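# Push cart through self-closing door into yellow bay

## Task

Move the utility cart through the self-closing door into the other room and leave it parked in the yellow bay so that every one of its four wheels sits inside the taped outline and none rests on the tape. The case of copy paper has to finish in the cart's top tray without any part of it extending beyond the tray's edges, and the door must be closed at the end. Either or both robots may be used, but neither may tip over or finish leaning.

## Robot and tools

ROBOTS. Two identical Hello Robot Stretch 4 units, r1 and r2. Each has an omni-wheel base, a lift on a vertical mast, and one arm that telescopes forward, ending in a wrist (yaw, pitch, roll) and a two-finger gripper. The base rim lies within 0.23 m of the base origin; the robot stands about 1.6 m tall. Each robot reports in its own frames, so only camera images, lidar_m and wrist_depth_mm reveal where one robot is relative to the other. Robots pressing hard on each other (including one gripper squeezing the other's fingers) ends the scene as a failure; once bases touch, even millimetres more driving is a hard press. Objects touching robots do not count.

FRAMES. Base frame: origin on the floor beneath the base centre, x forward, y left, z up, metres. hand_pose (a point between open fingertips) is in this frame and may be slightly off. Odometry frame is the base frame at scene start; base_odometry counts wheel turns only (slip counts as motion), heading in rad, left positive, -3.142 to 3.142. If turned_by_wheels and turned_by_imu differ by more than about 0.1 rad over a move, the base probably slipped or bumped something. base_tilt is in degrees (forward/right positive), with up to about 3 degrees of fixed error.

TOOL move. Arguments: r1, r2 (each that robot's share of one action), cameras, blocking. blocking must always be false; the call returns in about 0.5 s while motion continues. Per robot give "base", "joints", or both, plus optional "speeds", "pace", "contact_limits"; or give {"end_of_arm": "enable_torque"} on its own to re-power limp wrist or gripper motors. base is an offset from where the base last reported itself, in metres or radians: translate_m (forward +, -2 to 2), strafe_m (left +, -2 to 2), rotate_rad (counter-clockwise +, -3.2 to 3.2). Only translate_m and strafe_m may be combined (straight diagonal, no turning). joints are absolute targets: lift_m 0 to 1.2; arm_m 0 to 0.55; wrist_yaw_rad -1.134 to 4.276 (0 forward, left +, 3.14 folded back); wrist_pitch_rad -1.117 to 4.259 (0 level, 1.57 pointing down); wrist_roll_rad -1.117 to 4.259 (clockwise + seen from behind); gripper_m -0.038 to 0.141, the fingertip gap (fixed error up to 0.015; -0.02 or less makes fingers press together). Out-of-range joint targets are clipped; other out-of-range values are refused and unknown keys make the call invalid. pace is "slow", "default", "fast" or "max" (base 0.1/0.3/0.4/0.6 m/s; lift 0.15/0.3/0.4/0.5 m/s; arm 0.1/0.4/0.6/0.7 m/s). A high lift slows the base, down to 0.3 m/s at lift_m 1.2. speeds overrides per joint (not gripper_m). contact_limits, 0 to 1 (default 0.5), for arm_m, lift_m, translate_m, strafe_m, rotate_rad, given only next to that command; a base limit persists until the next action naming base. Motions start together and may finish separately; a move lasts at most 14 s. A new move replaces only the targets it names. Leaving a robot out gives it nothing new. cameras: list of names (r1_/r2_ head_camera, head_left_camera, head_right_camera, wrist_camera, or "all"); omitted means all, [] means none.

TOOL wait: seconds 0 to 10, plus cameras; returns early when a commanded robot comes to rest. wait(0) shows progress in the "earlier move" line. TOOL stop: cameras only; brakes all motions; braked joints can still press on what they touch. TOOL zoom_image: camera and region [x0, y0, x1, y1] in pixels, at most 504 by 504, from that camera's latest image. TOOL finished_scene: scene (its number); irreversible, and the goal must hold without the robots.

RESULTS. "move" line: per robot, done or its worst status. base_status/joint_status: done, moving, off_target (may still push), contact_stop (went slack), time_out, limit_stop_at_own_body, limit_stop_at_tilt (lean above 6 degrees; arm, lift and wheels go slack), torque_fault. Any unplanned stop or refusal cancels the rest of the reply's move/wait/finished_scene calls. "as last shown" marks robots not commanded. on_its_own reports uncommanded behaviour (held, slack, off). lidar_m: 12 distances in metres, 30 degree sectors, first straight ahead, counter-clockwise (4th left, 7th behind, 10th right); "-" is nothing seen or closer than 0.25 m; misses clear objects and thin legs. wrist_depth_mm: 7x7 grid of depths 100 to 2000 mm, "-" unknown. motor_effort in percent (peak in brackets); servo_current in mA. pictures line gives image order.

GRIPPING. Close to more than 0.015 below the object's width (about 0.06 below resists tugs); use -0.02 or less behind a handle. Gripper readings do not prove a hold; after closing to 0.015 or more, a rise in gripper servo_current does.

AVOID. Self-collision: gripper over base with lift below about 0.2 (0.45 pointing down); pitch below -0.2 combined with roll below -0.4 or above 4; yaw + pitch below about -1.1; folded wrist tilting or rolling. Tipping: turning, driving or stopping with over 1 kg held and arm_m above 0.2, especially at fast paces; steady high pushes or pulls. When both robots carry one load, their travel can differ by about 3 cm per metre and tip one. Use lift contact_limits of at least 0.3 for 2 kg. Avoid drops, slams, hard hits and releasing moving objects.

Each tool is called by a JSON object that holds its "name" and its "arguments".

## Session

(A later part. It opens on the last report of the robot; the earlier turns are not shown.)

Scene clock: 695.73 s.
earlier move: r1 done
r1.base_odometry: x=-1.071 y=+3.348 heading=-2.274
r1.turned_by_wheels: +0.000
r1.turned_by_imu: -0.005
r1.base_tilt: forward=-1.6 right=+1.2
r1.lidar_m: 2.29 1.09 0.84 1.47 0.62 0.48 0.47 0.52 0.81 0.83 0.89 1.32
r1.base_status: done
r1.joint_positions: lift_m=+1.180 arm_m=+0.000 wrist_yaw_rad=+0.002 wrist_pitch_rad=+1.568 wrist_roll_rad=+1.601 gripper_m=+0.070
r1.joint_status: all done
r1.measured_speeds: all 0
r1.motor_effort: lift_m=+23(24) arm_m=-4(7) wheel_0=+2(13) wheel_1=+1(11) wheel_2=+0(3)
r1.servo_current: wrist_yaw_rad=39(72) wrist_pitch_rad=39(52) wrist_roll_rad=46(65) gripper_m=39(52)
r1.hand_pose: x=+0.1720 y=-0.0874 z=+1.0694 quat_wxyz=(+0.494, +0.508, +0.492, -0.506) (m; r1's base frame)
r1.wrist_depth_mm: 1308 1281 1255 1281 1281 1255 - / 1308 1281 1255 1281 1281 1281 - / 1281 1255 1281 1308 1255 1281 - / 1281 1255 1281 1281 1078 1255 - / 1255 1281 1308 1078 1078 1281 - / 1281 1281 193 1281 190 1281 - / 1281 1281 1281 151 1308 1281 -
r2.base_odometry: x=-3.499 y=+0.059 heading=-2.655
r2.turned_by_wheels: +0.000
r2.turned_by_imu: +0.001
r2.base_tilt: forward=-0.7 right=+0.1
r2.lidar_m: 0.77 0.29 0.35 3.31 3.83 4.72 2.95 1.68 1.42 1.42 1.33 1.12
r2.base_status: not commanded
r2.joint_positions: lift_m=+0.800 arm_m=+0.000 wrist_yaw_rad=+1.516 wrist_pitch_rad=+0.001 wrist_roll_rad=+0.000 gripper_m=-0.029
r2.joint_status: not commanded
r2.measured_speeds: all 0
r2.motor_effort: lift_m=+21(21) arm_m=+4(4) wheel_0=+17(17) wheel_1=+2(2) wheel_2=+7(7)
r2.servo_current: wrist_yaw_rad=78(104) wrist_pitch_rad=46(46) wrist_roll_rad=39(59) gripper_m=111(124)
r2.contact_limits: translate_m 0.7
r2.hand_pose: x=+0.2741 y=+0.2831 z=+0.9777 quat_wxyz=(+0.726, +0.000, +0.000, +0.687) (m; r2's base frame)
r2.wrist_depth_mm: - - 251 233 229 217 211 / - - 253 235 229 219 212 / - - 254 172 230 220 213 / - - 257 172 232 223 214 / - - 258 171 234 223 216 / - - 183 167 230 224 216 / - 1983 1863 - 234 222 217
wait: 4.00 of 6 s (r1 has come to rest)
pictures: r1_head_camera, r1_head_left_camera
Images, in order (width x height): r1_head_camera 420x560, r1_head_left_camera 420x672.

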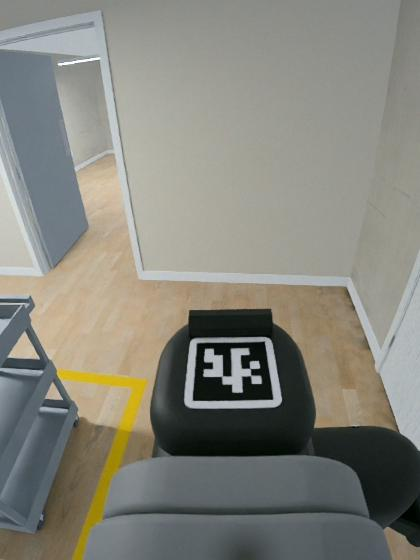

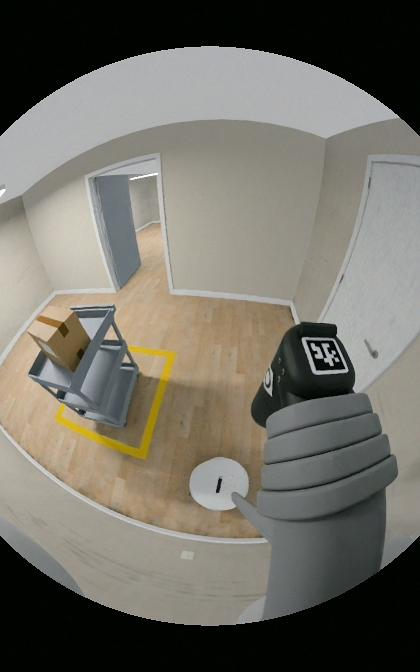

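{"name": "move", "arguments": {"blocking": false, "cameras": [], "r1": {"base":{"rotate_rad":0.85},"joints":{"lift_m":0.6}}}}

{"name": "wait", "arguments": {"seconds": 3, "cameras": ["r1_head_left_camera","r1_head_camera"]}}

Scene clock: 701.17 s.
move: r1 moving
r1.base_odometry: x=-1.071 y=+3.348 heading=-2.141
r1.turned_by_wheels: +0.133
r1.turned_by_imu: +0.134
r1.base_tilt: forward=-1.6 right=+1.3
r1.lidar_m: 2.28 1.00 0.82 1.03 0.58 0.47 0.48 0.56 0.82 0.84 0.97 1.57
r1.base_status: rotate_rad moving
r1.joint_positions: lift_m=+1.142 arm_m=+0.000 wrist_yaw_rad=+0.002 wrist_pitch_rad=+1.568 wrist_roll_rad=+1.601 gripper_m=+0.070
r1.joint_status: lift_m moving
r1.measured_speeds: translate_m=+0.000 strafe_m=+0.000 rotate_rad=+0.516 lift_m=-0.146 arm_m=+0.000 wrist_yaw_rad=+0.000 wrist_pitch_rad=+0.000 wrist_roll_rad=+0.000
r1.motor_effort: lift_m=+11(23) arm_m=-4(4) wheel_0=-5(8) wheel_1=-6(7) wheel_2=-5(6)
r1.servo_current: wrist_yaw_rad=52(65) wrist_pitch_rad=39(52) wrist_roll_rad=39(52) gripper_m=46(52)
r1.hand_pose: x=+0.1720 y=-0.0874 z=+1.0323 quat_wxyz=(+0.494, +0.508, +0.492, -0.506) (m; r1's base frame)
r1.wrist_depth_mm: 1255 1255 1281 1255 1281 1281 - / 1229 1229 1255 1255 1281 1255 - / 1229 1255 1255 1281 1255 1255 - / 1205 1229 1255 1255 1042 1255 - / 1229 1255 1229 1042 1025 1255 - / 1255 1229 193 1229 191 1229 - / 1281 1281 1229 152 1255 1255 -
r2: as last shown
r2.turned_by_imu: +0.000
r2.lidar_m: 0.83 0.30 0.35 3.32 3.87 4.69 2.93 1.68 1.40 1.43 1.30 1.09
r2.servo_current: wrist_yaw_rad=85(104) wrist_pitch_rad=39(46) wrist_roll_rad=52(52) gripper_m=117(117)
r2.contact_limits: translate_m 0.7
r2.wrist_depth_mm: - - 252 235 228 218 211 / - - 253 236 229 220 212 / - - 254 172 230 221 213 / - - 257 172 232 222 215 / - - 257 171 235 223 215 / - - 183 167 229 224 216 / - 1921 1921 - 234 223 216
pictures: none
No camera images: "cameras" was empty.

Scene clock: 703.90 s.
earlier move: r1 done
r1.base_odometry: x=-1.071 y=+3.348 heading=-1.425
r1.turned_by_wheels: +0.716
r1.turned_by_imu: +0.720
r1.base_tilt: forward=-1.6 right=+1.3
r1.lidar_m: 0.88 0.85 0.80 0.53 0.47 0.47 0.63 0.82 0.84 1.02 2.31 2.33
r1.base_status: done
r1.joint_positions: lift_m=+0.600 arm_m=+0.000 wrist_yaw_rad=+0.002 wrist_pitch_rad=+1.568 wrist_roll_rad=+1.601 gripper_m=+0.070
r1.joint_status: all done
r1.measured_speeds: all 0
r1.motor_effort: lift_m=+13(23) arm_m=-4(4) wheel_0=-4(8) wheel_1=-3(8) wheel_2=-1(6)
r1.servo_current: wrist_yaw_rad=59(65) wrist_pitch_rad=39(52) wrist_roll_rad=52(65) gripper_m=46(52)
r1.hand_pose: x=+0.1720 y=-0.0874 z=+0.4903 quat_wxyz=(+0.494, +0.508, +0.492, -0.506) (m; r1's base frame)
r1.wrist_depth_mm: 699 707 707 715 715 715 715 / 707 707 707 707 715 699 723 / 699 715 715 715 715 715 707 / 707 707 707 707 500 504 723 / 715 699 699 496 500 508 496 / 707 699 191 504 191 500 508 / 699 699 699 152 500 504 715
r2.base_odometry: x=-3.499 y=+0.059 heading=-2.655
r2.turned_by_wheels: +0.000
r2.turned_by_imu: +0.000
r2.base_tilt: forward=-0.7 right=+0.1
r2.lidar_m: 0.80 0.29 0.35 3.33 3.87 4.69 2.94 1.65 1.40 1.43 1.30 1.09
r2.base_status: not commanded
r2.joint_positions: lift_m=+0.800 arm_m=+0.000 wrist_yaw_rad=+1.516 wrist_pitch_rad=+0.001 wrist_roll_rad=+0.000 gripper_m=-0.029
r2.joint_status: not commanded
r2.measured_speeds: all 0
r2.motor_effort: lift_m=+21(21) arm_m=+4(4) wheel_0=+17(18) wheel_1=+1(2) wheel_2=+7(7)
r2.servo_current: wrist_yaw_rad=78(104) wrist_pitch_rad=39(46) wrist_roll_rad=52(65) gripper_m=117(124)
r2.contact_limits: translate_m 0.7
r2.hand_pose: x=+0.2741 y=+0.2831 z=+0.9777 quat_wxyz=(+0.726, +0.000, +0.000, +0.687) (m; r2's base frame)
r2.wrist_depth_mm: - - 252 233 229 218 211 / - - 253 235 229 220 211 / - - 254 172 230 221 213 / - - 257 172 232 222 214 / - - 258 171 233 223 215 / - - 183 167 229 224 216 / - - 1808 - 234 222 218
wait: 2.73 of 3 s (r1 has come to rest)
pictures: r1_head_camera, r1_head_left_camera
Images, in order (width x height): r1_head_camera 420x560, r1_head_left_camera 420x672.

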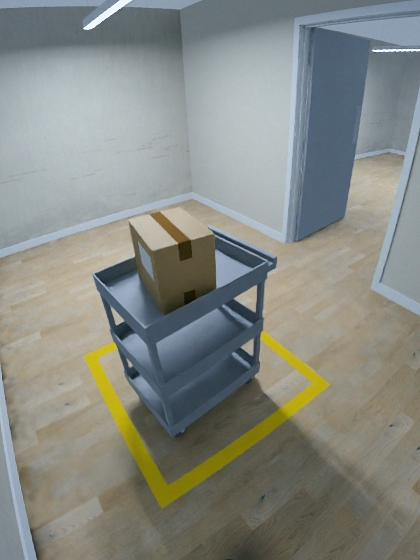

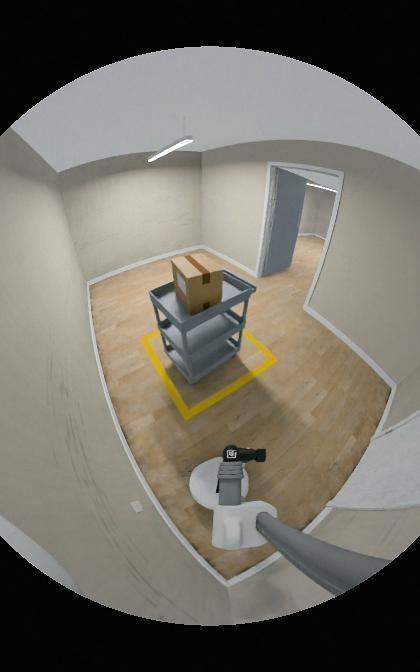

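{"name": "move", "arguments": {"blocking": false, "r2": {"base":{"translate_m":0.008,"strafe_m":0.335},"joints":{"wrist_yaw_rad":1.18},"speeds":{"wrist_yaw_rad":0.11},"pace":"slow","contact_limits":{"translate_m":0.6}}, "cameras": ["r1_head_camera"]}}

{"name": "zoom_image", "arguments": {"camera": "r1_head_camera", "region": [20, 200, 440, 600]}}

{"name": "wait", "arguments": {"seconds": 6, "cameras": ["r2_wrist_camera"]}}

Scene clock: 724.03 s.
move: r2 moving
r1: as last shown
r1.turned_by_wheels: +0.000
r1.turned_by_imu: +0.000
r1.lidar_m: 0.86 0.84 0.77 0.50 0.47 0.48 0.64 0.84 0.86 1.03 2.29 2.32
r1.motor_effort: lift_m=+13(13) arm_m=-4(4) wheel_0=-4(5) wheel_1=-3(3) wheel_2=-1(1)
r1.servo_current: wrist_yaw_rad=52(52) wrist_pitch_rad=39(46) wrist_roll_rad=33(65) gripper_m=39(52)
r1.wrist_depth_mm: 707 699 715 715 707 715 715 / 707 707 715 715 707 707 715 / 707 707 707 715 715 707 715 / 707 707 707 707 500 496 707 / 699 699 707 500 500 500 504 / 707 715 192 500 191 496 504 / 707 707 707 151 496 504 715
r2.base_odometry: x=-3.493 y=+0.047 heading=-2.654
r2.turned_by_wheels: +0.001
r2.turned_by_imu: +0.002
r2.base_tilt: forward=-0.7 right=+0.1
r2.lidar_m: 0.82 0.32 0.33 3.30 3.81 4.70 2.97 1.67 1.43 1.44 1.30 1.11
r2.base_status: translate_m moving; strafe_m moving
r2.joint_positions: lift_m=+0.800 arm_m=+0.000 wrist_yaw_rad=+1.502 wrist_pitch_rad=+0.001 wrist_roll_rad=+0.000 gripper_m=-0.029
r2.joint_status: wrist_yaw_rad moving
r2.measured_speeds: translate_m=+0.001 strafe_m=+0.056 rotate_rad=+0.001 lift_m=+0.000 arm_m=+0.000 wrist_yaw_rad=-0.087 wrist_pitch_rad=+0.000 wrist_roll_rad=+0.000
r2.motor_effort: lift_m=+21(21) arm_m=+4(4) wheel_0=+3(13) wheel_1=+12(14) wheel_2=-4(4)
r2.servo_current: wrist_yaw_rad=540(546) wrist_pitch_rad=39(46) wrist_roll_rad=65(65) gripper_m=117(117)
r2.contact_limits: translate_m 0.6
r2.hand_pose: x=+0.2779 y=+0.2817 z=+0.9777 quat_wxyz=(+0.731, +0.000, +0.000, +0.682) (m; r2's base frame)
r2.wrist_depth_mm: - - 251 233 227 216 209 / - - 253 234 229 219 211 / - - 255 176 230 220 212 / - - 257 173 232 220 214 / - - 256 172 232 222 215 / - - 182 167 229 224 216 / - 1983 260 - 234 220 216
pictures: r1_head_camera
Images, in order (width x height): r1_head_camera 420x560.

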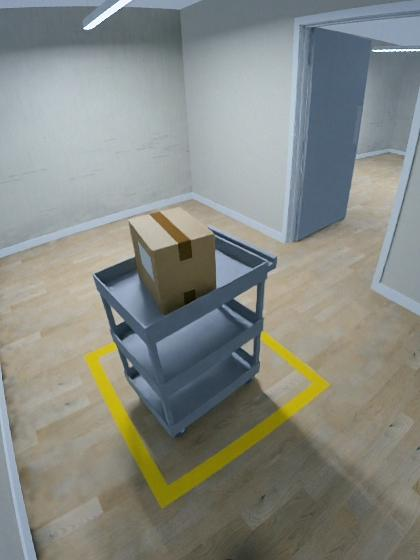

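Invalid region (20, 200, 440, 600): it reaches outside that camera's 420x560 image.

Scene clock: 728.03 s.
earlier move: r2 done
r1.base_odometry: x=-1.071 y=+3.348 heading=-1.425
r1.turned_by_wheels: +0.000
r1.turned_by_imu: +0.000
r1.base_tilt: forward=-1.6 right=+1.2
r1.lidar_m: 0.87 0.85 0.80 0.54 0.46 0.49 0.66 0.82 0.86 1.03 2.27 2.32
r1.base_status: not commanded
r1.joint_positions: lift_m=+0.600 arm_m=+0.000 wrist_yaw_rad=+0.002 wrist_pitch_rad=+1.568 wrist_roll_rad=+1.601 gripper_m=+0.070
r1.joint_status: not commanded
r1.measured_speeds: all 0
r1.motor_effort: lift_m=+13(13) arm_m=-4(5) wheel_0=-4(5) wheel_1=-3(4) wheel_2=-1(1)
r1.servo_current: wrist_yaw_rad=39(78) wrist_pitch_rad=46(52) wrist_roll_rad=59(78) gripper_m=39(52)
r1.hand_pose: x=+0.1720 y=-0.0874 z=+0.4903 quat_wxyz=(+0.494, +0.508, +0.492, -0.506) (m; r1's base frame)
r1.wrist_depth_mm: 699 707 699 715 715 715 707 / 707 715 707 707 707 715 707 / 715 707 715 707 699 715 707 / 707 715 699 715 500 500 715 / 715 715 707 500 496 500 500 / 707 715 192 500 191 500 500 / 699 699 715 151 500 500 715
r2.base_odometry: x=-3.349 y=-0.240 heading=-2.654
r2.turned_by_wheels: -0.001
r2.turned_by_imu: +0.009
r2.base_tilt: forward=-0.7 right=+0.1
r2.lidar_m: 0.56 0.36 0.47 3.00 3.52 4.63 3.62 2.03 1.74 1.75 1.41 1.19
r2.base_status: done
r2.joint_positions: lift_m=+0.800 arm_m=+0.000 wrist_yaw_rad=+1.194 wrist_pitch_rad=+0.001 wrist_roll_rad=+0.000 gripper_m=-0.029
r2.joint_status: all done
r2.measured_speeds: all 0
r2.motor_effort: lift_m=+20(21) arm_m=+4(4) wheel_0=+2(17) wheel_1=+3(16) wheel_2=-2(5)
r2.servo_current: wrist_yaw_rad=91(891) wrist_pitch_rad=39(46) wrist_roll_rad=46(65) gripper_m=104(117)
r2.contact_limits: translate_m 0.6
r2.hand_pose: x=+0.3583 y=+0.2360 z=+0.9777 quat_wxyz=(+0.827, +0.000, +0.000, +0.562) (m; r2's base frame)
r2.wrist_depth_mm: - - 253 163 229 220 213 / - - 254 164 231 222 213 / - - 255 164 233 224 216 / - - 256 167 234 224 217 / - - 259 165 236 225 218 / - - 186 166 181 225 219 / - - 263 - 236 224 220
wait: 4.00 of 6 s (r2 has come to rest)
pictures: r2_wrist_camera
Images, in order (width x height): r2_wrist_camera 616x392.

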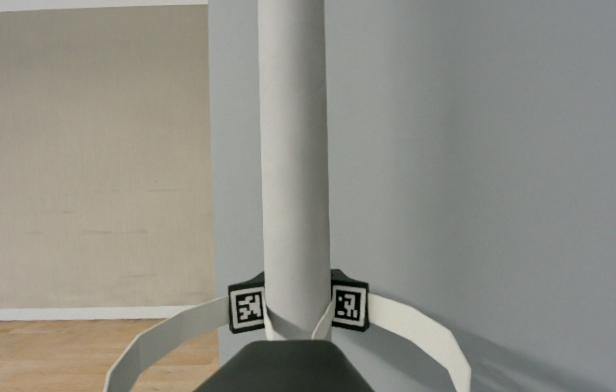

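{"name": "move", "arguments": {"blocking": false, "r2": {"base":{"translate_m":0.114,"strafe_m":0.335},"joints":{"wrist_yaw_rad":0.83},"speeds":{"wrist_yaw_rad":0.11},"pace":"slow","contact_limits":{"translate_m":0.6}}, "cameras": ["r1_head_camera"]}}

{"name": "zoom_image", "arguments": {"camera": "r1_head_camera", "region": [70, 320, 340, 520]}}

{"name": "wait", "arguments": {"seconds": 6, "cameras": ["r2_wrist_camera"]}}

{"name": "move", "arguments": {"blocking": false, "r2": {"base":{"translate_m":0.221,"strafe_m":0.275},"joints":{"wrist_yaw_rad":0.48},"speeds":{"wrist_yaw_rad":0.11},"pace":"slow","contact_limits":{"translate_m":0.6}}, "cameras": []}}

{"name": "wait", "arguments": {"seconds": 6, "cameras": ["r2_wrist_camera"]}}

Scene clock: 734.83 s.
move: r2 moving
r1: as last shown
r1.base_tilt: forward=-1.6 right=+1.3
r1.lidar_m: 0.89 0.84 0.82 0.52 0.46 0.48 0.64 0.81 0.86 1.04 2.29 2.32
r1.motor_effort: lift_m=+13(13) arm_m=-5(5) wheel_0=-4(4) wheel_1=-3(3) wheel_2=-1(1)
r1.servo_current: wrist_yaw_rad=46(65) wrist_pitch_rad=39(46) wrist_roll_rad=46(65) gripper_m=46(52)
r1.wrist_depth_mm: 707 715 715 707 707 707 715 / 715 707 715 707 723 715 715 / 707 715 699 715 715 715 715 / 699 707 699 715 500 500 707 / 707 707 715 496 496 496 504 / 699 707 191 496 192 500 500 / 707 707 699 151 496 496 707
r2.base_odometry: x=-3.347 y=-0.253 heading=-2.654
r2.turned_by_wheels: +0.001
r2.turned_by_imu: +0.001
r2.base_tilt: forward=-0.7 right=+0.1
r2.lidar_m: 0.55 0.37 2.47 2.99 3.51 4.62 3.58 2.02 1.76 1.77 1.39 1.19
r2.base_status: translate_m moving; strafe_m moving
r2.joint_positions: lift_m=+0.800 arm_m=+0.000 wrist_yaw_rad=+1.160 wrist_pitch_rad=+0.001 wrist_roll_rad=+0.000 gripper_m=-0.029
r2.joint_status: wrist_yaw_rad moving
r2.measured_speeds: translate_m=+0.016 strafe_m=+0.046 rotate_rad=+0.000 lift_m=+0.000 arm_m=+0.000 wrist_yaw_rad=-0.084 wrist_pitch_rad=+0.000 wrist_roll_rad=+0.000
r2.motor_effort: lift_m=+21(21) arm_m=+4(4) wheel_0=+0(4) wheel_1=+9(9) wheel_2=-3(4)
r2.servo_current: wrist_yaw_rad=163(182) wrist_pitch_rad=39(46) wrist_roll_rad=46(52) gripper_m=104(111)
r2.contact_limits: translate_m 0.6
r2.hand_pose: x=+0.3662 y=+0.2295 z=+0.9777 quat_wxyz=(+0.836, +0.000, +0.000, +0.548) (m; r2's base frame)
r2.wrist_depth_mm: - - 251 165 229 220 213 / - - 252 165 232 222 215 / - - 254 165 233 224 216 / - - 255 166 233 225 218 / - - 257 167 236 224 219 / - - 185 167 180 225 220 / - 1921 260 - 237 224 220
pictures: r1_head_camera
Images, in order (width x height): r1_head_camera 420x560.

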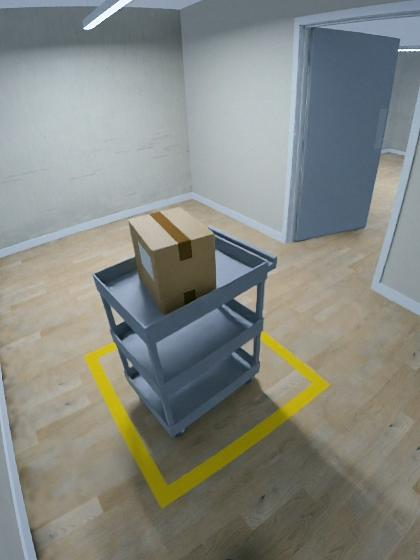

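Scaled by 1.867 from the camera's 420x560 image, which has a finer 600x800 frame.

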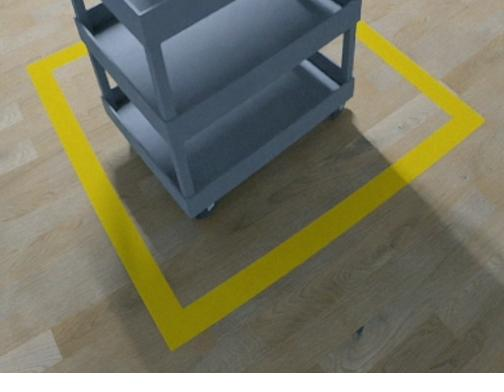

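Scene clock: 739.13 s.
earlier move: r2 done
r1.base_odometry: x=-1.071 y=+3.348 heading=-1.425
r1.turned_by_wheels: +0.000
r1.turned_by_imu: +0.000
r1.base_tilt: forward=-1.6 right=+1.3
r1.lidar_m: 0.86 0.82 0.78 0.51 0.47 0.49 0.64 0.83 0.87 1.02 2.28 2.33
r1.base_status: not commanded
r1.joint_positions: lift_m=+0.600 arm_m=+0.000 wrist_yaw_rad=+0.002 wrist_pitch_rad=+1.568 wrist_roll_rad=+1.601 gripper_m=+0.070
r1.joint_status: not commanded
r1.measured_speeds: all 0
r1.motor_effort: lift_m=+13(13) arm_m=-4(5) wheel_0=-4(4) wheel_1=-3(4) wheel_2=-1(1)
r1.servo_current: wrist_yaw_rad=52(72) wrist_pitch_rad=39(59) wrist_roll_rad=59(72) gripper_m=39(52)
r1.hand_pose: x=+0.1720 y=-0.0874 z=+0.4903 quat_wxyz=(+0.494, +0.508, +0.492, -0.506) (m; r1's base frame)
r1.wrist_depth_mm: 707 707 699 715 707 715 723 / 707 707 715 707 715 715 715 / 707 707 715 707 707 707 707 / 707 707 707 707 504 500 707 / 707 723 715 500 504 500 504 / 707 707 192 496 191 500 500 / 707 715 707 152 504 496 715
r2.base_odometry: x=-3.293 y=-0.589 heading=-2.655
r2.turned_by_wheels: -0.001
r2.turned_by_imu: +0.004
r2.base_tilt: forward=-0.6 right=+0.0
r2.lidar_m: 0.41 0.41 2.47 2.64 3.09 4.64 4.17 2.42 2.11 2.10 1.37 0.81
r2.base_status: done
r2.joint_positions: lift_m=+0.800 arm_m=+0.000 wrist_yaw_rad=+0.827 wrist_pitch_rad=+0.001 wrist_roll_rad=+0.000 gripper_m=-0.029
r2.joint_status: all done
r2.measured_speeds: all 0
r2.motor_effort: lift_m=+20(21) arm_m=-2(4) wheel_0=-9(10) wheel_1=-2(12) wheel_2=+1(5)
r2.servo_current: wrist_yaw_rad=46(449) wrist_pitch_rad=39(52) wrist_roll_rad=52(59) gripper_m=104(111)
r2.contact_limits: translate_m 0.6
r2.hand_pose: x=+0.4305 y=+0.1531 z=+0.9777 quat_wxyz=(+0.916, +0.000, +0.000, +0.402) (m; r2's base frame)
r2.wrist_depth_mm: - - 249 162 234 226 220 / - - 251 163 235 228 222 / - - 252 165 235 229 224 / - - 254 165 238 229 225 / - - 255 167 240 232 226 / - - 255 167 179 232 227 / - - - - 240 231 229
wait: 4.30 of 6 s (r2 has come to rest)
pictures: r2_wrist_camera
Images, in order (width x height): r2_wrist_camera 616x392.

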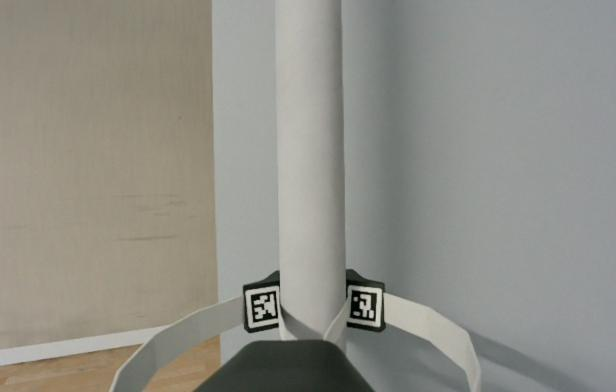

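Scene clock: 739.63 s.
move: r2 moving
r1: as last shown
r1.lidar_m: 0.88 0.85 0.81 0.52 0.47 0.47 0.64 0.83 0.87 1.04 2.30 2.32
r1.motor_effort: lift_m=+13(13) arm_m=-4(4) wheel_0=-4(4) wheel_1=-3(4) wheel_2=-1(1)
r1.servo_current: wrist_yaw_rad=59(59) wrist_pitch_rad=52(52) wrist_roll_rad=46(59) gripper_m=46(46)
r1.wrist_depth_mm: 707 707 707 715 715 715 707 / 699 699 715 723 715 715 723 / 699 707 707 715 715 723 715 / 699 723 707 715 500 496 707 / 715 707 707 496 496 500 500 / 699 715 191 496 191 500 500 / 707 707 707 152 496 496 715
r2.base_odometry: x=-3.295 y=-0.602 heading=-2.655
r2.turned_by_wheels: +0.000
r2.turned_by_imu: +0.000
r2.base_tilt: forward=-0.7 right=+0.0
r2.lidar_m: 0.43 0.40 2.42 2.63 3.09 4.66 4.20 2.44 2.11 2.10 1.36 0.79
r2.base_status: translate_m moving; strafe_m moving
r2.joint_positions: lift_m=+0.800 arm_m=+0.000 wrist_yaw_rad=+0.785 wrist_pitch_rad=+0.001 wrist_roll_rad=+0.000 gripper_m=-0.029
r2.joint_status: wrist_yaw_rad moving
r2.measured_speeds: translate_m=+0.031 strafe_m=+0.039 rotate_rad=+0.001 lift_m=+0.000 arm_m=+0.000 wrist_yaw_rad=-0.109 wrist_pitch_rad=+0.000 wrist_roll_rad=+0.000
r2.motor_effort: lift_m=+20(21) arm_m=-3(4) wheel_0=-8(12) wheel_1=+5(5) wheel_2=-3(3)
r2.servo_current: wrist_yaw_rad=72(72) wrist_pitch_rad=39(46) wrist_roll_rad=59(59) gripper_m=111(117)
r2.contact_limits: translate_m 0.6
r2.hand_pose: x=+0.4366 y=+0.1421 z=+0.9777 quat_wxyz=(+0.924, +0.000, +0.000, +0.383) (m; r2's base frame)
r2.wrist_depth_mm: - - 248 163 235 229 224 / - - 251 163 236 229 224 / - - 251 165 236 230 225 / - - 253 165 239 232 228 / - - 254 167 239 233 228 / - - 185 167 179 234 229 / - - 258 - 242 233 229
pictures: none
No camera images: "cameras" was empty.

Scene clock: 743.93 s.
earlier move: r2 done
r1.base_odometry: x=-1.071 y=+3.348 heading=-1.425
r1.turned_by_wheels: +0.000
r1.turned_by_imu: +0.000
r1.base_tilt: forward=-1.6 right=+1.3
r1.lidar_m: 0.87 0.85 0.79 0.52 0.47 0.50 0.65 0.83 0.86 1.03 2.28 2.34
r1.base_status: not commanded
r1.joint_positions: lift_m=+0.600 arm_m=+0.000 wrist_yaw_rad=+0.002 wrist_pitch_rad=+1.568 wrist_roll_rad=+1.601 gripper_m=+0.070
r1.joint_status: not commanded
r1.measured_speeds: all 0
r1.motor_effort: lift_m=+13(13) arm_m=-4(5) wheel_0=-4(4) wheel_1=-3(4) wheel_2=-1(1)
r1.servo_current: wrist_yaw_rad=52(65) wrist_pitch_rad=39(52) wrist_roll_rad=52(72) gripper_m=46(52)
r1.hand_pose: x=+0.1720 y=-0.0874 z=+0.4903 quat_wxyz=(+0.494, +0.508, +0.492, -0.506) (m; r1's base frame)
r1.wrist_depth_mm: 707 699 699 715 715 715 723 / 699 707 715 707 715 715 707 / 699 707 707 715 707 715 707 / 707 715 707 707 500 496 707 / 707 707 707 504 496 504 500 / 715 707 193 496 191 496 500 / 715 699 715 152 500 496 715
r2.base_odometry: x=-3.360 y=-0.936 heading=-2.656
r2.turned_by_wheels: -0.001
r2.turned_by_imu: +0.001
r2.base_tilt: forward=-0.6 right=+0.1
r2.lidar_m: 0.39 1.21 2.17 2.31 2.72 4.79 - 2.79 2.43 2.06 1.20 0.58
r2.base_status: done
r2.joint_positions: lift_m=+0.800 arm_m=+0.000 wrist_yaw_rad=+0.472 wrist_pitch_rad=+0.001 wrist_roll_rad=+0.000 gripper_m=-0.029
r2.joint_status: all done
r2.measured_speeds: all 0
r2.motor_effort: lift_m=+20(21) arm_m=-3(4) wheel_0=-15(18) wheel_1=-2(7) wheel_2=+0(5)
r2.servo_current: wrist_yaw_rad=59(195) wrist_pitch_rad=46(52) wrist_roll_rad=52(65) gripper_m=104(117)
r2.contact_limits: translate_m 0.6
r2.hand_pose: x=+0.4675 y=+0.0533 z=+0.9777 quat_wxyz=(+0.972, +0.000, +0.001, +0.234) (m; r2's base frame)
r2.wrist_depth_mm: - - 244 163 235 231 228 / - - 247 164 236 231 229 / - - 248 165 237 233 230 / - - 248 165 239 234 230 / - - 251 166 240 236 233 / - - 180 167 179 236 234 / - - - - 242 236 234
wait: 4.30 of 6 s (r2 has come to rest)
pictures: r2_wrist_camera
Images, in order (width x height): r2_wrist_camera 616x392.

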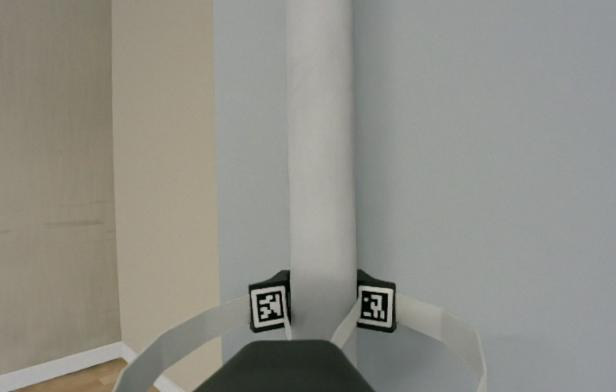

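{"name": "move", "arguments": {"blocking": false, "r2": {"base":{"translate_m":0.297,"strafe_m":0.188},"joints":{"wrist_yaw_rad":0.155},"speeds":{"wrist_yaw_rad":0.11},"pace":"slow","contact_limits":{"translate_m":0.6}}, "cameras": []}}

{"name": "wait", "arguments": {"seconds": 6, "cameras": ["r2_wrist_camera"]}}

{"name": "move", "arguments": {"blocking": false, "r2": {"base":{"translate_m":0.336,"strafe_m":0.09},"joints":{"wrist_yaw_rad":-0.194},"speeds":{"wrist_yaw_rad":0.11},"pace":"slow","contact_limits":{"translate_m":0.6}}, "cameras": []}}

{"name": "wait", "arguments": {"seconds": 6, "cameras": ["r2_wrist_camera","r1_head_camera"]}}

Scene clock: 761.67 s.
move: r2 moving
r1: as last shown
r1.lidar_m: 0.87 0.85 0.81 0.51 0.46 0.49 0.63 0.83 0.84 1.06 2.29 2.33
r1.motor_effort: lift_m=+13(13) arm_m=-5(5) wheel_0=-4(4) wheel_1=-3(3) wheel_2=-1(1)
r1.servo_current: wrist_yaw_rad=46(65) wrist_pitch_rad=39(46) wrist_roll_rad=46(65) gripper_m=46(46)
r1.wrist_depth_mm: 707 707 707 715 715 707 707 / 707 699 707 707 707 715 699 / 715 715 715 699 707 715 715 / 715 707 707 707 496 500 715 / 707 707 707 500 496 496 504 / 715 707 192 496 191 500 500 / 707 699 715 151 500 496 723
r2.base_odometry: x=-3.367 y=-0.948 heading=-2.657
r2.turned_by_wheels: -0.001
r2.turned_by_imu: +0.000
r2.base_tilt: forward=-0.7 right=+0.1
r2.lidar_m: 0.40 1.21 2.13 2.32 2.71 4.76 - 2.83 2.43 2.03 1.19 0.58
r2.base_status: translate_m moving; strafe_m moving
r2.joint_positions: lift_m=+0.800 arm_m=+0.000 wrist_yaw_rad=+0.430 wrist_pitch_rad=+0.001 wrist_roll_rad=+0.000 gripper_m=-0.029
r2.joint_status: wrist_yaw_rad moving
r2.measured_speeds: translate_m=+0.047 strafe_m=+0.030 rotate_rad=+0.002 lift_m=+0.000 arm_m=+0.000 wrist_yaw_rad=-0.097 wrist_pitch_rad=+0.000 wrist_roll_rad=+0.000
r2.motor_effort: lift_m=+20(21) arm_m=-4(4) wheel_0=-9(14) wheel_1=+4(4) wheel_2=-4(5)
r2.servo_current: wrist_yaw_rad=52(59) wrist_pitch_rad=39(46) wrist_roll_rad=46(52) gripper_m=104(111)
r2.contact_limits: translate_m 0.6
r2.hand_pose: x=+0.4695 y=+0.0409 z=+0.9777 quat_wxyz=(+0.977, +0.000, +0.001, +0.214) (m; r2's base frame)
r2.wrist_depth_mm: - - 244 162 236 234 229 / - - 245 163 239 234 230 / - - 249 164 239 236 232 / - - 249 165 241 236 234 / - - 249 166 242 238 236 / - - 182 167 179 239 237 / - 1921 - - 244 239 237
pictures: none
No camera images: "cameras" was empty.

Scene clock: 765.87 s.
earlier move: r2 done
r1.base_odometry: x=-1.071 y=+3.348 heading=-1.425
r1.turned_by_wheels: +0.000
r1.turned_by_imu: +0.000
r1.base_tilt: forward=-1.6 right=+1.3
r1.lidar_m: 0.85 0.83 0.79 0.52 0.48 0.49 0.65 0.81 0.84 1.03 2.29 2.33
r1.base_status: not commanded
r1.joint_positions: lift_m=+0.600 arm_m=+0.000 wrist_yaw_rad=+0.002 wrist_pitch_rad=+1.568 wrist_roll_rad=+1.601 gripper_m=+0.070
r1.joint_status: not commanded
r1.measured_speeds: all 0
r1.motor_effort: lift_m=+13(13) arm_m=-4(5) wheel_0=-4(4) wheel_1=-3(4) wheel_2=-1(1)
r1.servo_current: wrist_yaw_rad=52(72) wrist_pitch_rad=46(52) wrist_roll_rad=39(65) gripper_m=39(46)
r1.hand_pose: x=+0.1720 y=-0.0874 z=+0.4903 quat_wxyz=(+0.494, +0.508, +0.492, -0.506) (m; r1's base frame)
r1.wrist_depth_mm: 707 699 715 699 707 715 715 / 715 707 699 715 715 715 707 / 707 715 699 699 707 715 723 / 691 691 707 715 500 500 699 / 715 707 715 500 504 500 500 / 707 707 191 500 191 500 504 / 715 715 707 151 500 496 715
r2.base_odometry: x=-3.536 y=-1.240 heading=-2.659
r2.turned_by_wheels: -0.002
r2.turned_by_imu: -0.014
r2.base_tilt: forward=-0.6 right=+0.1
r2.lidar_m: 0.39 0.91 1.64 2.04 2.36 4.13 - 3.12 2.71 1.62 0.76 0.51
r2.base_status: done
r2.joint_positions: lift_m=+0.800 arm_m=+0.000 wrist_yaw_rad=+0.141 wrist_pitch_rad=+0.001 wrist_roll_rad=+0.000 gripper_m=-0.029
r2.joint_status: all done
r2.measured_speeds: all 0
r2.motor_effort: lift_m=+21(21) arm_m=-3(4) wheel_0=-23(27) wheel_1=-2(6) wheel_2=-5(6)
r2.servo_current: wrist_yaw_rad=78(124) wrist_pitch_rad=39(52) wrist_roll_rad=39(65) gripper_m=111(111)
r2.contact_limits: translate_m 0.6
r2.hand_pose: x=+0.4687 y=-0.0460 z=+0.9777 quat_wxyz=(+0.998, +0.000, +0.001, +0.070) (m; r2's base frame)
r2.wrist_depth_mm: - - 241 162 236 233 231 / - - 243 239 236 235 232 / - - 244 165 237 236 233 / - - 245 165 239 237 235 / - - 248 167 240 238 236 / - - 180 168 178 239 237 / - - - - 245 242 239
wait: 4.20 of 6 s (r2 has come to rest)
pictures: r2_wrist_camera
Images, in order (width x height): r2_wrist_camera 616x392.

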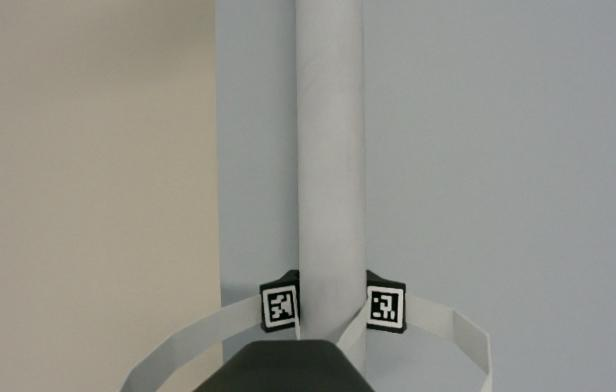

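Scene clock: 766.37 s.
move: r2 moving
r1: as last shown
r1.base_tilt: forward=-1.5 right=+1.3
r1.lidar_m: 0.86 0.85 0.80 0.53 0.46 0.50 0.64 0.83 0.84 1.05 2.28 2.33
r1.motor_effort: lift_m=+13(13) arm_m=-4(4) wheel_0=-4(4) wheel_1=-3(4) wheel_2=-1(1)
r1.servo_current: wrist_yaw_rad=39(65) wrist_pitch_rad=46(46) wrist_roll_rad=33(65) gripper_m=39(46)
r1.wrist_depth_mm: 707 707 707 707 707 715 723 / 707 707 707 715 715 699 723 / 715 707 715 707 707 715 715 / 699 707 707 707 496 496 707 / 707 715 715 500 500 500 504 / 707 707 192 500 191 496 508 / 707 699 715 152 496 500 707
r2.base_odometry: x=-3.545 y=-1.249 heading=-2.660
r2.turned_by_wheels: -0.001
r2.turned_by_imu: -0.001
r2.base_tilt: forward=-0.6 right=+0.1
r2.lidar_m: 0.40 0.94 1.63 2.05 2.37 4.11 - 3.13 2.71 1.63 0.74 0.48
r2.base_status: translate_m moving; strafe_m moving
r2.joint_positions: lift_m=+0.800 arm_m=+0.000 wrist_yaw_rad=+0.100 wrist_pitch_rad=+0.001 wrist_roll_rad=+0.000 gripper_m=-0.029
r2.joint_status: wrist_yaw_rad moving
r2.measured_speeds: translate_m=+0.048 strafe_m=+0.013 rotate_rad=+0.002 lift_m=+0.000 arm_m=+0.000 wrist_yaw_rad=-0.101 wrist_pitch_rad=+0.000 wrist_roll_rad=+0.000
r2.motor_effort: lift_m=+20(21) arm_m=-3(4) wheel_0=-13(21) wheel_1=+3(3) wheel_2=-7(7)
r2.servo_current: wrist_yaw_rad=46(78) wrist_pitch_rad=33(46) wrist_roll_rad=39(59) gripper_m=104(111)
r2.contact_limits: translate_m 0.6
r2.hand_pose: x=+0.4665 y=-0.0583 z=+0.9777 quat_wxyz=(+0.999, +0.000, +0.001, +0.050) (m; r2's base frame)
r2.wrist_depth_mm: - - 241 163 238 236 235 / - - 241 165 239 237 236 / - - 244 164 241 238 237 / - - 245 164 241 240 238 / - - 247 165 244 240 239 / - - 180 166 178 242 242 / - 116 147 - 246 245 243
pictures: none
No camera images: "cameras" was empty.

Scene clock: 770.60 s.
earlier move: r2 done
r1.base_odometry: x=-1.071 y=+3.348 heading=-1.425
r1.turned_by_wheels: +0.000
r1.turned_by_imu: +0.000
r1.base_tilt: forward=-1.6 right=+1.3
r1.lidar_m: 0.87 0.86 0.80 0.51 0.47 0.49 0.63 0.83 0.85 1.04 2.29 2.33
r1.base_status: not commanded
r1.joint_positions: lift_m=+0.600 arm_m=+0.000 wrist_yaw_rad=+0.002 wrist_pitch_rad=+1.568 wrist_roll_rad=+1.601 gripper_m=+0.070
r1.joint_status: not commanded
r1.measured_speeds: all 0
r1.motor_effort: lift_m=+13(13) arm_m=-4(5) wheel_0=-4(5) wheel_1=-3(4) wheel_2=-1(1)
r1.servo_current: wrist_yaw_rad=46(72) wrist_pitch_rad=39(52) wrist_roll_rad=46(65) gripper_m=33(52)
r1.hand_pose: x=+0.1720 y=-0.0874 z=+0.4903 quat_wxyz=(+0.494, +0.508, +0.492, -0.506) (m; r1's base frame)
r1.wrist_depth_mm: 707 707 707 707 699 707 715 / 707 715 715 715 715 715 723 / 707 715 707 707 699 707 723 / 707 707 707 715 500 496 715 / 699 715 715 496 496 496 500 / 707 707 192 500 191 500 496 / 699 723 707 152 496 500 707
r2.base_odometry: x=-3.792 y=-1.475 heading=-2.661
r2.turned_by_wheels: -0.001
r2.turned_by_imu: -0.007
r2.base_tilt: forward=-0.6 right=+0.1
r2.lidar_m: 0.45 0.57 1.01 1.90 2.19 3.76 - 3.37 2.87 1.03 0.56 0.40
r2.base_status: done
r2.joint_positions: lift_m=+0.800 arm_m=+0.000 wrist_yaw_rad=-0.210 wrist_pitch_rad=+0.001 wrist_roll_rad=+0.000 gripper_m=-0.029
r2.joint_status: all done
r2.measured_speeds: all 0
r2.motor_effort: lift_m=+21(21) arm_m=-3(4) wheel_0=-20(22) wheel_1=+2(8) wheel_2=-10(17)
r2.servo_current: wrist_yaw_rad=91(98) wrist_pitch_rad=39(46) wrist_roll_rad=52(65) gripper_m=91(111)
r2.contact_limits: translate_m 0.6
r2.hand_pose: x=+0.4348 y=-0.1455 z=+0.9777 quat_wxyz=(+0.995, +0.000, +0.001, -0.105) (m; r2's base frame)
r2.wrist_depth_mm: 282 279 238 238 239 238 239 / 285 281 241 238 239 240 240 / 287 283 242 166 241 241 240 / 287 286 242 166 241 241 242 / 291 287 244 168 244 244 245 / 290 290 245 173 176 245 246 / 293 290 245 - 247 247 248
wait: 4.23 of 6 s (r2 has come to rest)
pictures: r1_head_camera, r2_wrist_camera
Images, in order (width x height): r1_head_camera 420x560, r2_wrist_camera 616x392.

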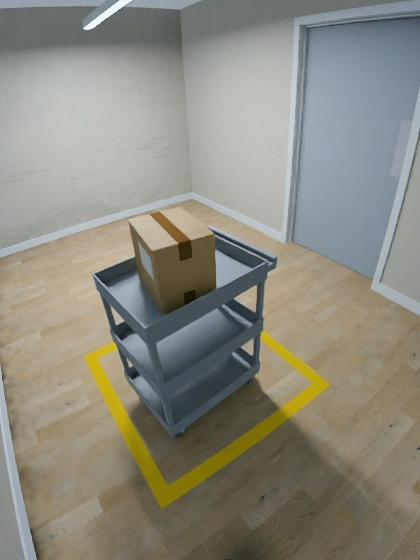

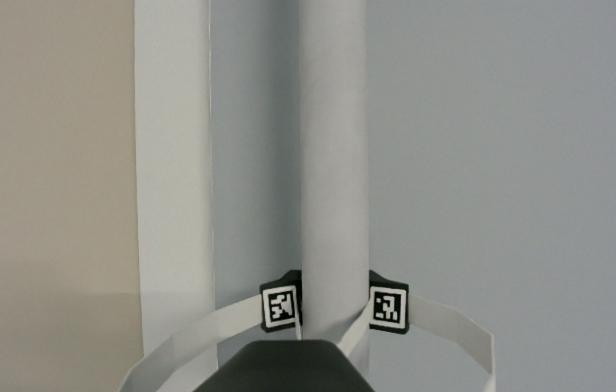

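{"name": "move", "arguments": {"blocking": false, "r2": {"base":{"translate_m":0.08,"strafe_m":0.01},"joints":{"wrist_yaw_rad":-0.28},"speeds":{"wrist_yaw_rad":0.1},"pace":"slow","contact_limits":{"translate_m":0.5}}, "cameras": []}}

{"name": "wait", "arguments": {"seconds": 4, "cameras": ["r2_wrist_camera","r1_head_camera"]}}

Scene clock: 778.47 s.
move: r2 moving
r1: as last shown
r1.base_tilt: forward=-1.6 right=+1.2
r1.lidar_m: 0.86 0.85 0.79 0.50 0.46 0.48 0.64 0.83 0.86 1.05 2.27 2.32
r1.motor_effort: lift_m=+13(13) arm_m=-4(4) wheel_0=-4(4) wheel_1=-3(4) wheel_2=-1(1)
r1.servo_current: wrist_yaw_rad=52(65) wrist_pitch_rad=46(52) wrist_roll_rad=52(65) gripper_m=52(52)
r1.wrist_depth_mm: 707 707 707 715 715 715 715 / 691 715 707 699 715 707 699 / 707 707 699 723 715 715 707 / 707 699 707 715 500 496 707 / 715 715 723 496 500 496 500 / 699 707 192 500 192 500 500 / 707 707 715 151 496 500 707
r2.base_odometry: x=-3.802 y=-1.482 heading=-2.663
r2.turned_by_wheels: -0.002
r2.turned_by_imu: -0.002
r2.base_tilt: forward=-0.7 right=+0.1
r2.lidar_m: 0.45 0.58 1.00 1.89 2.20 3.70 - 3.35 2.89 1.01 0.55 0.39
r2.base_status: translate_m moving; strafe_m moving
r2.joint_positions: lift_m=+0.800 arm_m=+0.000 wrist_yaw_rad=-0.249 wrist_pitch_rad=+0.001 wrist_roll_rad=+0.000 gripper_m=-0.029
r2.joint_status: wrist_yaw_rad moving
r2.measured_speeds: translate_m=+0.048 strafe_m=+0.006 rotate_rad=-0.001 lift_m=+0.000 arm_m=+0.000 wrist_yaw_rad=-0.097 wrist_pitch_rad=+0.000 wrist_roll_rad=+0.000
r2.motor_effort: lift_m=+20(21) arm_m=-3(4) wheel_0=-9(20) wheel_1=+4(6) wheel_2=-13(14)
r2.servo_current: wrist_yaw_rad=26(78) wrist_pitch_rad=33(46) wrist_roll_rad=46(52) gripper_m=91(98)
r2.contact_limits: translate_m 0.5
r2.hand_pose: x=+0.4288 y=-0.1558 z=+0.9777 quat_wxyz=(+0.992, +0.000, +0.001, -0.124) (m; r2's base frame)
r2.wrist_depth_mm: 270 257 238 166 241 241 - / 271 257 238 162 240 244 244 / 272 260 240 163 242 246 247 / 274 262 241 164 245 247 248 / 276 264 244 165 247 248 249 / 277 265 243 166 177 249 251 / 279 265 245 - 249 251 252
pictures: none
No camera images: "cameras" was empty.

Scene clock: 780.03 s.
earlier move: r2 off_target
r1.base_odometry: x=-1.071 y=+3.348 heading=-1.425
r1.turned_by_wheels: +0.000
r1.turned_by_imu: +0.000
r1.base_tilt: forward=-1.6 right=+1.3
r1.lidar_m: 0.88 0.84 0.81 0.52 0.46 0.48 0.64 0.84 0.86 1.04 2.27 2.35
r1.base_status: not commanded
r1.joint_positions: lift_m=+0.600 arm_m=+0.000 wrist_yaw_rad=+0.002 wrist_pitch_rad=+1.568 wrist_roll_rad=+1.601 gripper_m=+0.070
r1.joint_status: not commanded
r1.measured_speeds: all 0
r1.motor_effort: lift_m=+13(13) arm_m=-4(4) wheel_0=-4(4) wheel_1=-3(4) wheel_2=-1(1)
r1.servo_current: wrist_yaw_rad=46(72) wrist_pitch_rad=46(52) wrist_roll_rad=59(72) gripper_m=33(52)
r1.hand_pose: x=+0.1720 y=-0.0874 z=+0.4903 quat_wxyz=(+0.494, +0.508, +0.492, -0.506) (m; r1's base frame)
r1.wrist_depth_mm: 707 707 707 715 715 715 707 / 699 707 715 707 699 715 707 / 723 707 707 707 715 699 715 / 707 715 715 715 496 500 715 / 707 715 715 500 496 504 500 / 707 699 192 504 191 500 504 / 715 699 707 151 496 504 715
r2.base_odometry: x=-3.858 y=-1.520 heading=-2.662
r2.turned_by_wheels: +0.001
r2.turned_by_imu: -0.013
r2.base_tilt: forward=-1.4 right=+0.5
r2.lidar_m: 0.39 0.47 0.86 1.84 2.15 3.63 - 3.37 2.88 0.93 0.51 0.36
r2.base_status: done
r2.joint_positions: lift_m=+0.800 arm_m=+0.000 wrist_yaw_rad=-0.302 wrist_pitch_rad=+0.001 wrist_roll_rad=+0.000 gripper_m=-0.029
r2.joint_status: wrist_yaw_rad off_target (ended at -0.302, target -0.280)
r2.measured_speeds: all 0
r2.on_its_own: wrist_yaw_rad is at rest, and its servo_current (124 mA) is outside its rest range (0 to 104 mA)
r2.motor_effort: lift_m=+20(21) arm_m=+5(6) wheel_0=+4(20) wheel_1=+4(7) wheel_2=-20(23)
r2.servo_current: wrist_yaw_rad=124(137) wrist_pitch_rad=46(46) wrist_roll_rad=52(65) gripper_m=65(98)
r2.contact_limits: translate_m 0.5
r2.hand_pose: x=+0.4202 y=-0.1692 z=+0.9777 quat_wxyz=(+0.989, +0.000, +0.001, -0.150) (m; r2's base frame)
r2.wrist_depth_mm: 212 204 220 145 226 229 234 / 213 205 221 146 229 231 234 / 214 207 223 147 229 232 236 / 216 208 224 148 231 234 237 / 217 209 226 151 232 235 237 / 218 210 186 150 180 236 239 / 220 209 228 - 235 237 241
wait: 1.57 of 4 s (r2 has come to rest)
pictures: r1_head_camera, r2_wrist_camera
Images, in order (width x height): r1_head_camera 420x560, r2_wrist_camera 616x392.

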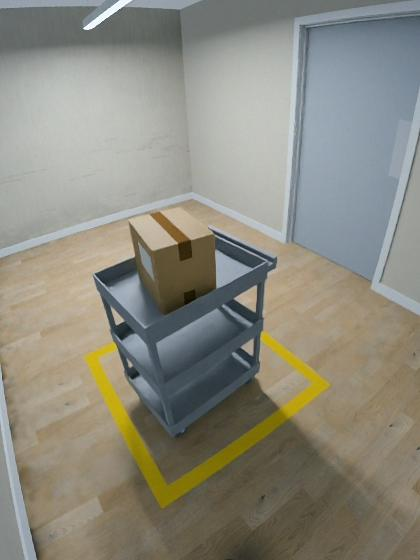

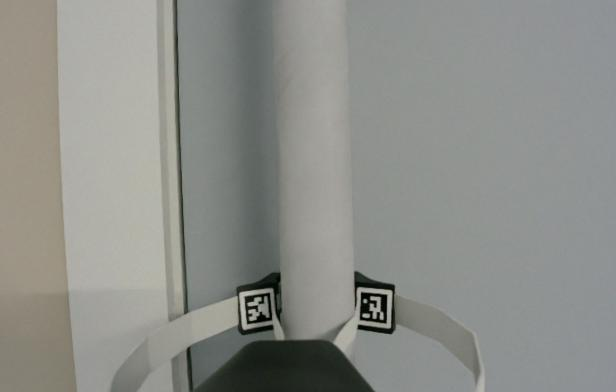

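{"name": "move", "arguments": {"blocking": false, "r2": {"joints":{"gripper_m":0.1}}, "cameras": []}}

{"name": "wait", "arguments": {"seconds": 3, "cameras": ["r2_wrist_camera"]}}

{"name": "move", "arguments": {"blocking": false, "r2": {"base":{"translate_m":-0.27,"strafe_m":0.085},"pace":"slow"}, "cameras": []}}

{"name": "wait", "arguments": {"seconds": 4, "cameras": ["r2_wrist_camera","r1_head_camera","r2_head_camera"]}}

Scene clock: 786.47 s.
move: r2 moving
r1: as last shown
r1.lidar_m: 0.89 0.84 0.81 0.53 0.47 0.48 0.63 0.84 0.85 1.05 2.29 2.35
r1.motor_effort: lift_m=+13(13) arm_m=-4(4) wheel_0=-4(4) wheel_1=-3(3) wheel_2=-1(1)
r1.servo_current: wrist_yaw_rad=39(59) wrist_pitch_rad=39(46) wrist_roll_rad=52(59) gripper_m=46(46)
r1.wrist_depth_mm: 707 715 715 715 707 707 707 / 699 715 707 715 723 707 715 / 715 715 707 715 707 707 715 / 699 707 707 715 500 500 707 / 715 699 707 504 496 496 500 / 699 707 191 504 191 500 504 / 707 715 707 151 496 500 715
r2.base_odometry: x=-3.858 y=-1.520 heading=-2.662
r2.turned_by_wheels: +0.000
r2.turned_by_imu: +0.003
r2.base_tilt: forward=-1.6 right=+0.6
r2.lidar_m: 0.40 0.49 0.85 1.85 2.12 3.62 - 3.39 2.88 0.94 0.50 0.34
r2.base_status: not commanded
r2.joint_positions: lift_m=+0.800 arm_m=+0.000 wrist_yaw_rad=-0.302 wrist_pitch_rad=+0.001 wrist_roll_rad=+0.000 gripper_m=-0.003
r2.joint_status: gripper_m moving
r2.measured_speeds: translate_m=+0.000 strafe_m=+0.000 rotate_rad=+0.000 lift_m=+0.000 arm_m=+0.000 wrist_yaw_rad=+0.000 wrist_pitch_rad=+0.002 wrist_roll_rad=+0.000
r2.motor_effort: lift_m=+20(21) arm_m=+6(6) wheel_0=+4(4) wheel_1=+5(5) wheel_2=-20(20)
r2.servo_current: wrist_yaw_rad=130(130) wrist_pitch_rad=39(46) wrist_roll_rad=46(59) gripper_m=98(98)
r2.contact_limits: translate_m 0.5
r2.hand_pose: x=+0.4202 y=-0.1692 z=+0.9776 quat_wxyz=(+0.989, +0.000, +0.001, -0.150) (m; r2's base frame)
r2.wrist_depth_mm: 216 208 224 149 231 232 236 / 218 208 225 148 231 235 237 / 219 210 226 151 233 236 238 / 219 211 228 151 235 236 239 / 220 211 229 155 235 238 241 / 223 212 187 152 181 240 242 / 223 213 231 - 236 242 244
pictures: none
No camera images: "cameras" was empty.

Scene clock: 787.97 s.
earlier move: r2 done
r1.base_odometry: x=-1.071 y=+3.348 heading=-1.425
r1.turned_by_wheels: +0.000
r1.turned_by_imu: +0.000
r1.base_tilt: forward=-1.6 right=+1.2
r1.lidar_m: 0.87 0.87 0.80 0.52 0.47 0.48 0.63 0.83 0.86 1.04 2.28 2.34
r1.base_status: not commanded
r1.joint_positions: lift_m=+0.600 arm_m=+0.000 wrist_yaw_rad=+0.002 wrist_pitch_rad=+1.568 wrist_roll_rad=+1.601 gripper_m=+0.070
r1.joint_status: not commanded
r1.measured_speeds: all 0
r1.motor_effort: lift_m=+13(13) arm_m=-4(5) wheel_0=-4(4) wheel_1=-3(4) wheel_2=-1(1)
r1.servo_current: wrist_yaw_rad=59(72) wrist_pitch_rad=39(52) wrist_roll_rad=46(72) gripper_m=46(46)
r1.hand_pose: x=+0.1720 y=-0.0874 z=+0.4903 quat_wxyz=(+0.494, +0.508, +0.492, -0.506) (m; r1's base frame)
r1.wrist_depth_mm: 707 715 707 707 707 707 715 / 715 707 715 707 715 723 715 / 699 707 715 715 707 707 715 / 707 715 707 699 500 500 723 / 707 715 707 500 496 500 500 / 715 707 192 500 191 492 500 / 707 699 723 152 500 496 707
r2.base_odometry: x=-3.858 y=-1.520 heading=-2.662
r2.turned_by_wheels: +0.000
r2.turned_by_imu: +0.003
r2.base_tilt: forward=-1.7 right=+0.6
r2.lidar_m: 0.42 0.50 0.87 1.85 2.11 3.63 - 3.39 2.88 0.95 0.52 0.37
r2.base_status: not commanded
r2.joint_positions: lift_m=+0.800 arm_m=+0.000 wrist_yaw_rad=-0.302 wrist_pitch_rad=+0.001 wrist_roll_rad=+0.000 gripper_m=+0.100
r2.joint_status: all done
r2.measured_speeds: all 0
r2.on_its_own: wrist_yaw_rad is at rest, and its servo_current (124 mA) is outside its rest range (0 to 104 mA)
r2.motor_effort: lift_m=+20(21) arm_m=+5(6) wheel_0=+4(4) wheel_1=+5(5) wheel_2=-20(20)
r2.servo_current: wrist_yaw_rad=124(143) wrist_pitch_rad=46(52) wrist_roll_rad=46(59) gripper_m=52(124)
r2.contact_limits: translate_m 0.5
r2.hand_pose: x=+0.4202 y=-0.1692 z=+0.9776 quat_wxyz=(+0.989, +0.000, +0.001, -0.150) (m; r2's base frame)
r2.wrist_depth_mm: 218 208 224 150 231 235 236 / 218 211 226 150 232 235 238 / 220 211 228 151 232 236 239 / 220 212 229 151 235 238 240 / 222 213 229 155 236 238 241 / 223 214 229 152 183 240 243 / 225 215 231 - 237 243 244
wait: 1.50 of 3 s (r2 has come to rest)
pictures: r2_wrist_camera
Images, in order (width x height): r2_wrist_camera 616x392.

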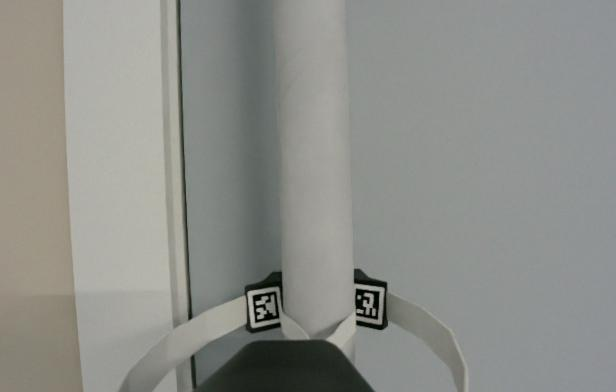

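Scene clock: 788.47 s.
move: r2 moving
r1: as last shown
r1.lidar_m: 0.88 0.84 0.80 0.50 0.47 0.48 0.64 0.81 0.86 1.03 2.29 2.34
r1.motor_effort: lift_m=+13(13) arm_m=-4(5) wheel_0=-4(4) wheel_1=-3(3) wheel_2=-1(1)
r1.servo_current: wrist_yaw_rad=46(65) wrist_pitch_rad=46(46) wrist_roll_rad=52(59) gripper_m=39(46)
r1.wrist_depth_mm: 707 707 699 707 715 715 715 / 707 707 715 707 715 707 715 / 707 715 707 715 715 707 723 / 707 715 715 707 500 500 707 / 707 699 715 496 500 496 496 / 707 707 192 496 191 504 500 / 707 707 699 152 500 496 715
r2.base_odometry: x=-3.845 y=-1.518 heading=-2.663
r2.turned_by_wheels: -0.001
r2.turned_by_imu: -0.017
r2.base_tilt: forward=-1.0 right=+0.3
r2.lidar_m: 0.40 0.48 0.82 1.85 2.14 3.53 - 3.42 2.89 0.96 0.53 0.36
r2.base_status: translate_m moving; strafe_m moving
r2.joint_positions: lift_m=+0.800 arm_m=+0.000 wrist_yaw_rad=-0.302 wrist_pitch_rad=+0.001 wrist_roll_rad=+0.000 gripper_m=+0.100
r2.joint_status: not commanded
r2.measured_speeds: translate_m=-0.049 strafe_m=+0.015 rotate_rad=+0.001 lift_m=+0.000 arm_m=+0.000 wrist_yaw_rad=+0.000 wrist_pitch_rad=+0.000 wrist_roll_rad=+0.000
r2.motor_effort: lift_m=+20(21) arm_m=+6(6) wheel_0=-1(6) wheel_1=-5(6) wheel_2=-7(18)
r2.servo_current: wrist_yaw_rad=137(137) wrist_pitch_rad=39(46) wrist_roll_rad=52(59) gripper_m=52(59)
r2.hand_pose: x=+0.4202 y=-0.1692 z=+0.9776 quat_wxyz=(+0.989, +0.000, +0.001, -0.150) (m; r2's base frame)
r2.wrist_depth_mm: 216 208 224 150 232 236 238 / 217 208 227 150 234 237 240 / 217 210 228 151 235 238 242 / 219 211 229 152 236 239 243 / 220 212 230 156 237 241 244 / 221 213 229 154 183 242 246 / 224 212 230 - 238 245 247
pictures: none
No camera images: "cameras" was empty.

Scene clock: 792.03 s.
earlier move: r2 done
r1.base_odometry: x=-1.071 y=+3.348 heading=-1.425
r1.turned_by_wheels: +0.000
r1.turned_by_imu: +0.000
r1.base_tilt: forward=-1.6 right=+1.2
r1.lidar_m: 0.88 0.83 0.81 0.52 0.47 0.50 0.63 0.83 0.85 1.04 2.28 2.32
r1.base_status: not commanded
r1.joint_positions: lift_m=+0.600 arm_m=+0.000 wrist_yaw_rad=+0.002 wrist_pitch_rad=+1.568 wrist_roll_rad=+1.601 gripper_m=+0.070
r1.joint_status: not commanded
r1.measured_speeds: all 0
r1.motor_effort: lift_m=+13(13) arm_m=-4(5) wheel_0=-4(5) wheel_1=-3(3) wheel_2=-1(1)
r1.servo_current: wrist_yaw_rad=52(72) wrist_pitch_rad=39(52) wrist_roll_rad=39(72) gripper_m=39(46)
r1.hand_pose: x=+0.1720 y=-0.0874 z=+0.4903 quat_wxyz=(+0.494, +0.508, +0.492, -0.506) (m; r1's base frame)
r1.wrist_depth_mm: 715 707 707 715 707 707 723 / 707 707 699 707 707 707 715 / 707 707 715 699 707 707 707 / 715 715 707 707 496 496 707 / 699 707 707 500 500 500 500 / 699 707 192 496 190 500 504 / 699 707 715 151 496 500 715
r2.base_odometry: x=-3.579 y=-1.471 heading=-2.662
r2.turned_by_wheels: +0.001
r2.turned_by_imu: -0.005
r2.base_tilt: forward=-0.7 right=+0.1
r2.lidar_m: 0.68 0.81 1.33 1.84 2.10 3.39 - 3.52 2.93 1.51 0.84 0.63
r2.base_status: done
r2.joint_positions: lift_m=+0.800 arm_m=+0.000 wrist_yaw_rad=-0.283 wrist_pitch_rad=+0.001 wrist_roll_rad=+0.000 gripper_m=+0.100
r2.joint_status: not commanded
r2.measured_speeds: all 0
r2.motor_effort: lift_m=+20(21) arm_m=+5(6) wheel_0=-4(11) wheel_1=-4(7) wheel_2=+5(18)
r2.servo_current: wrist_yaw_rad=46(143) wrist_pitch_rad=39(46) wrist_roll_rad=46(65) gripper_m=46(59)
r2.hand_pose: x=+0.4233 y=-0.1644 z=+0.9776 quat_wxyz=(+0.990, +0.000, +0.001, -0.141) (m; r2's base frame)
r2.wrist_depth_mm: 466 469 469 404 - - - / 469 473 469 477 - - - / 473 477 477 480 - - - / 477 480 480 484 - - - / 480 480 473 492 - - - / 480 484 196 413 185 - - / - - - - - - -
wait: 3.57 of 4 s (r2 has come to rest)
pictures: r1_head_camera, r2_head_camera, r2_wrist_camera
Images, in order (width x height): r1_head_camera 420x560, r2_head_camera 420x560, r2_wrist_camera 616x392.

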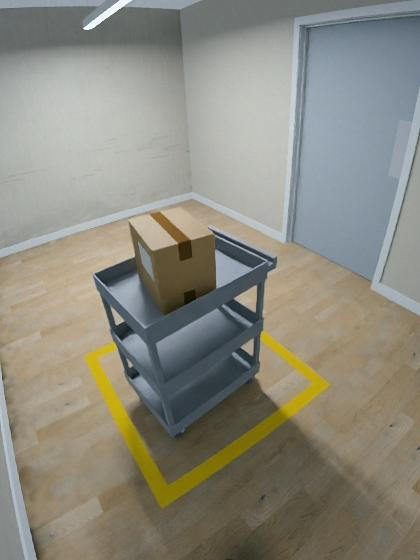

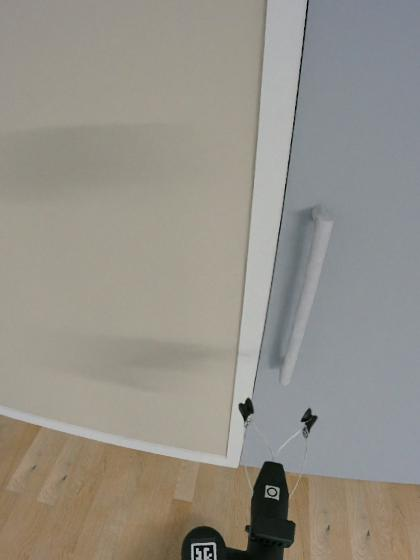

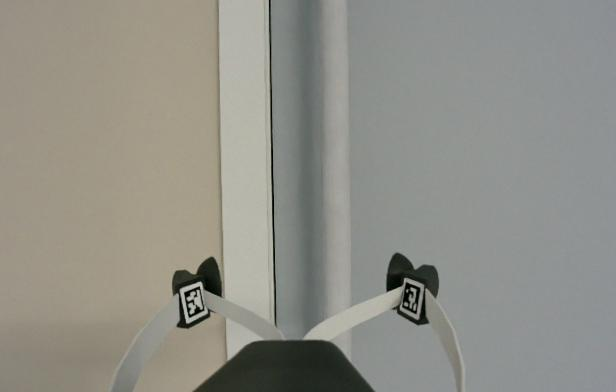

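{"name": "finished_scene", "arguments": {"scene": 2}}

The scene is finished: the task was done.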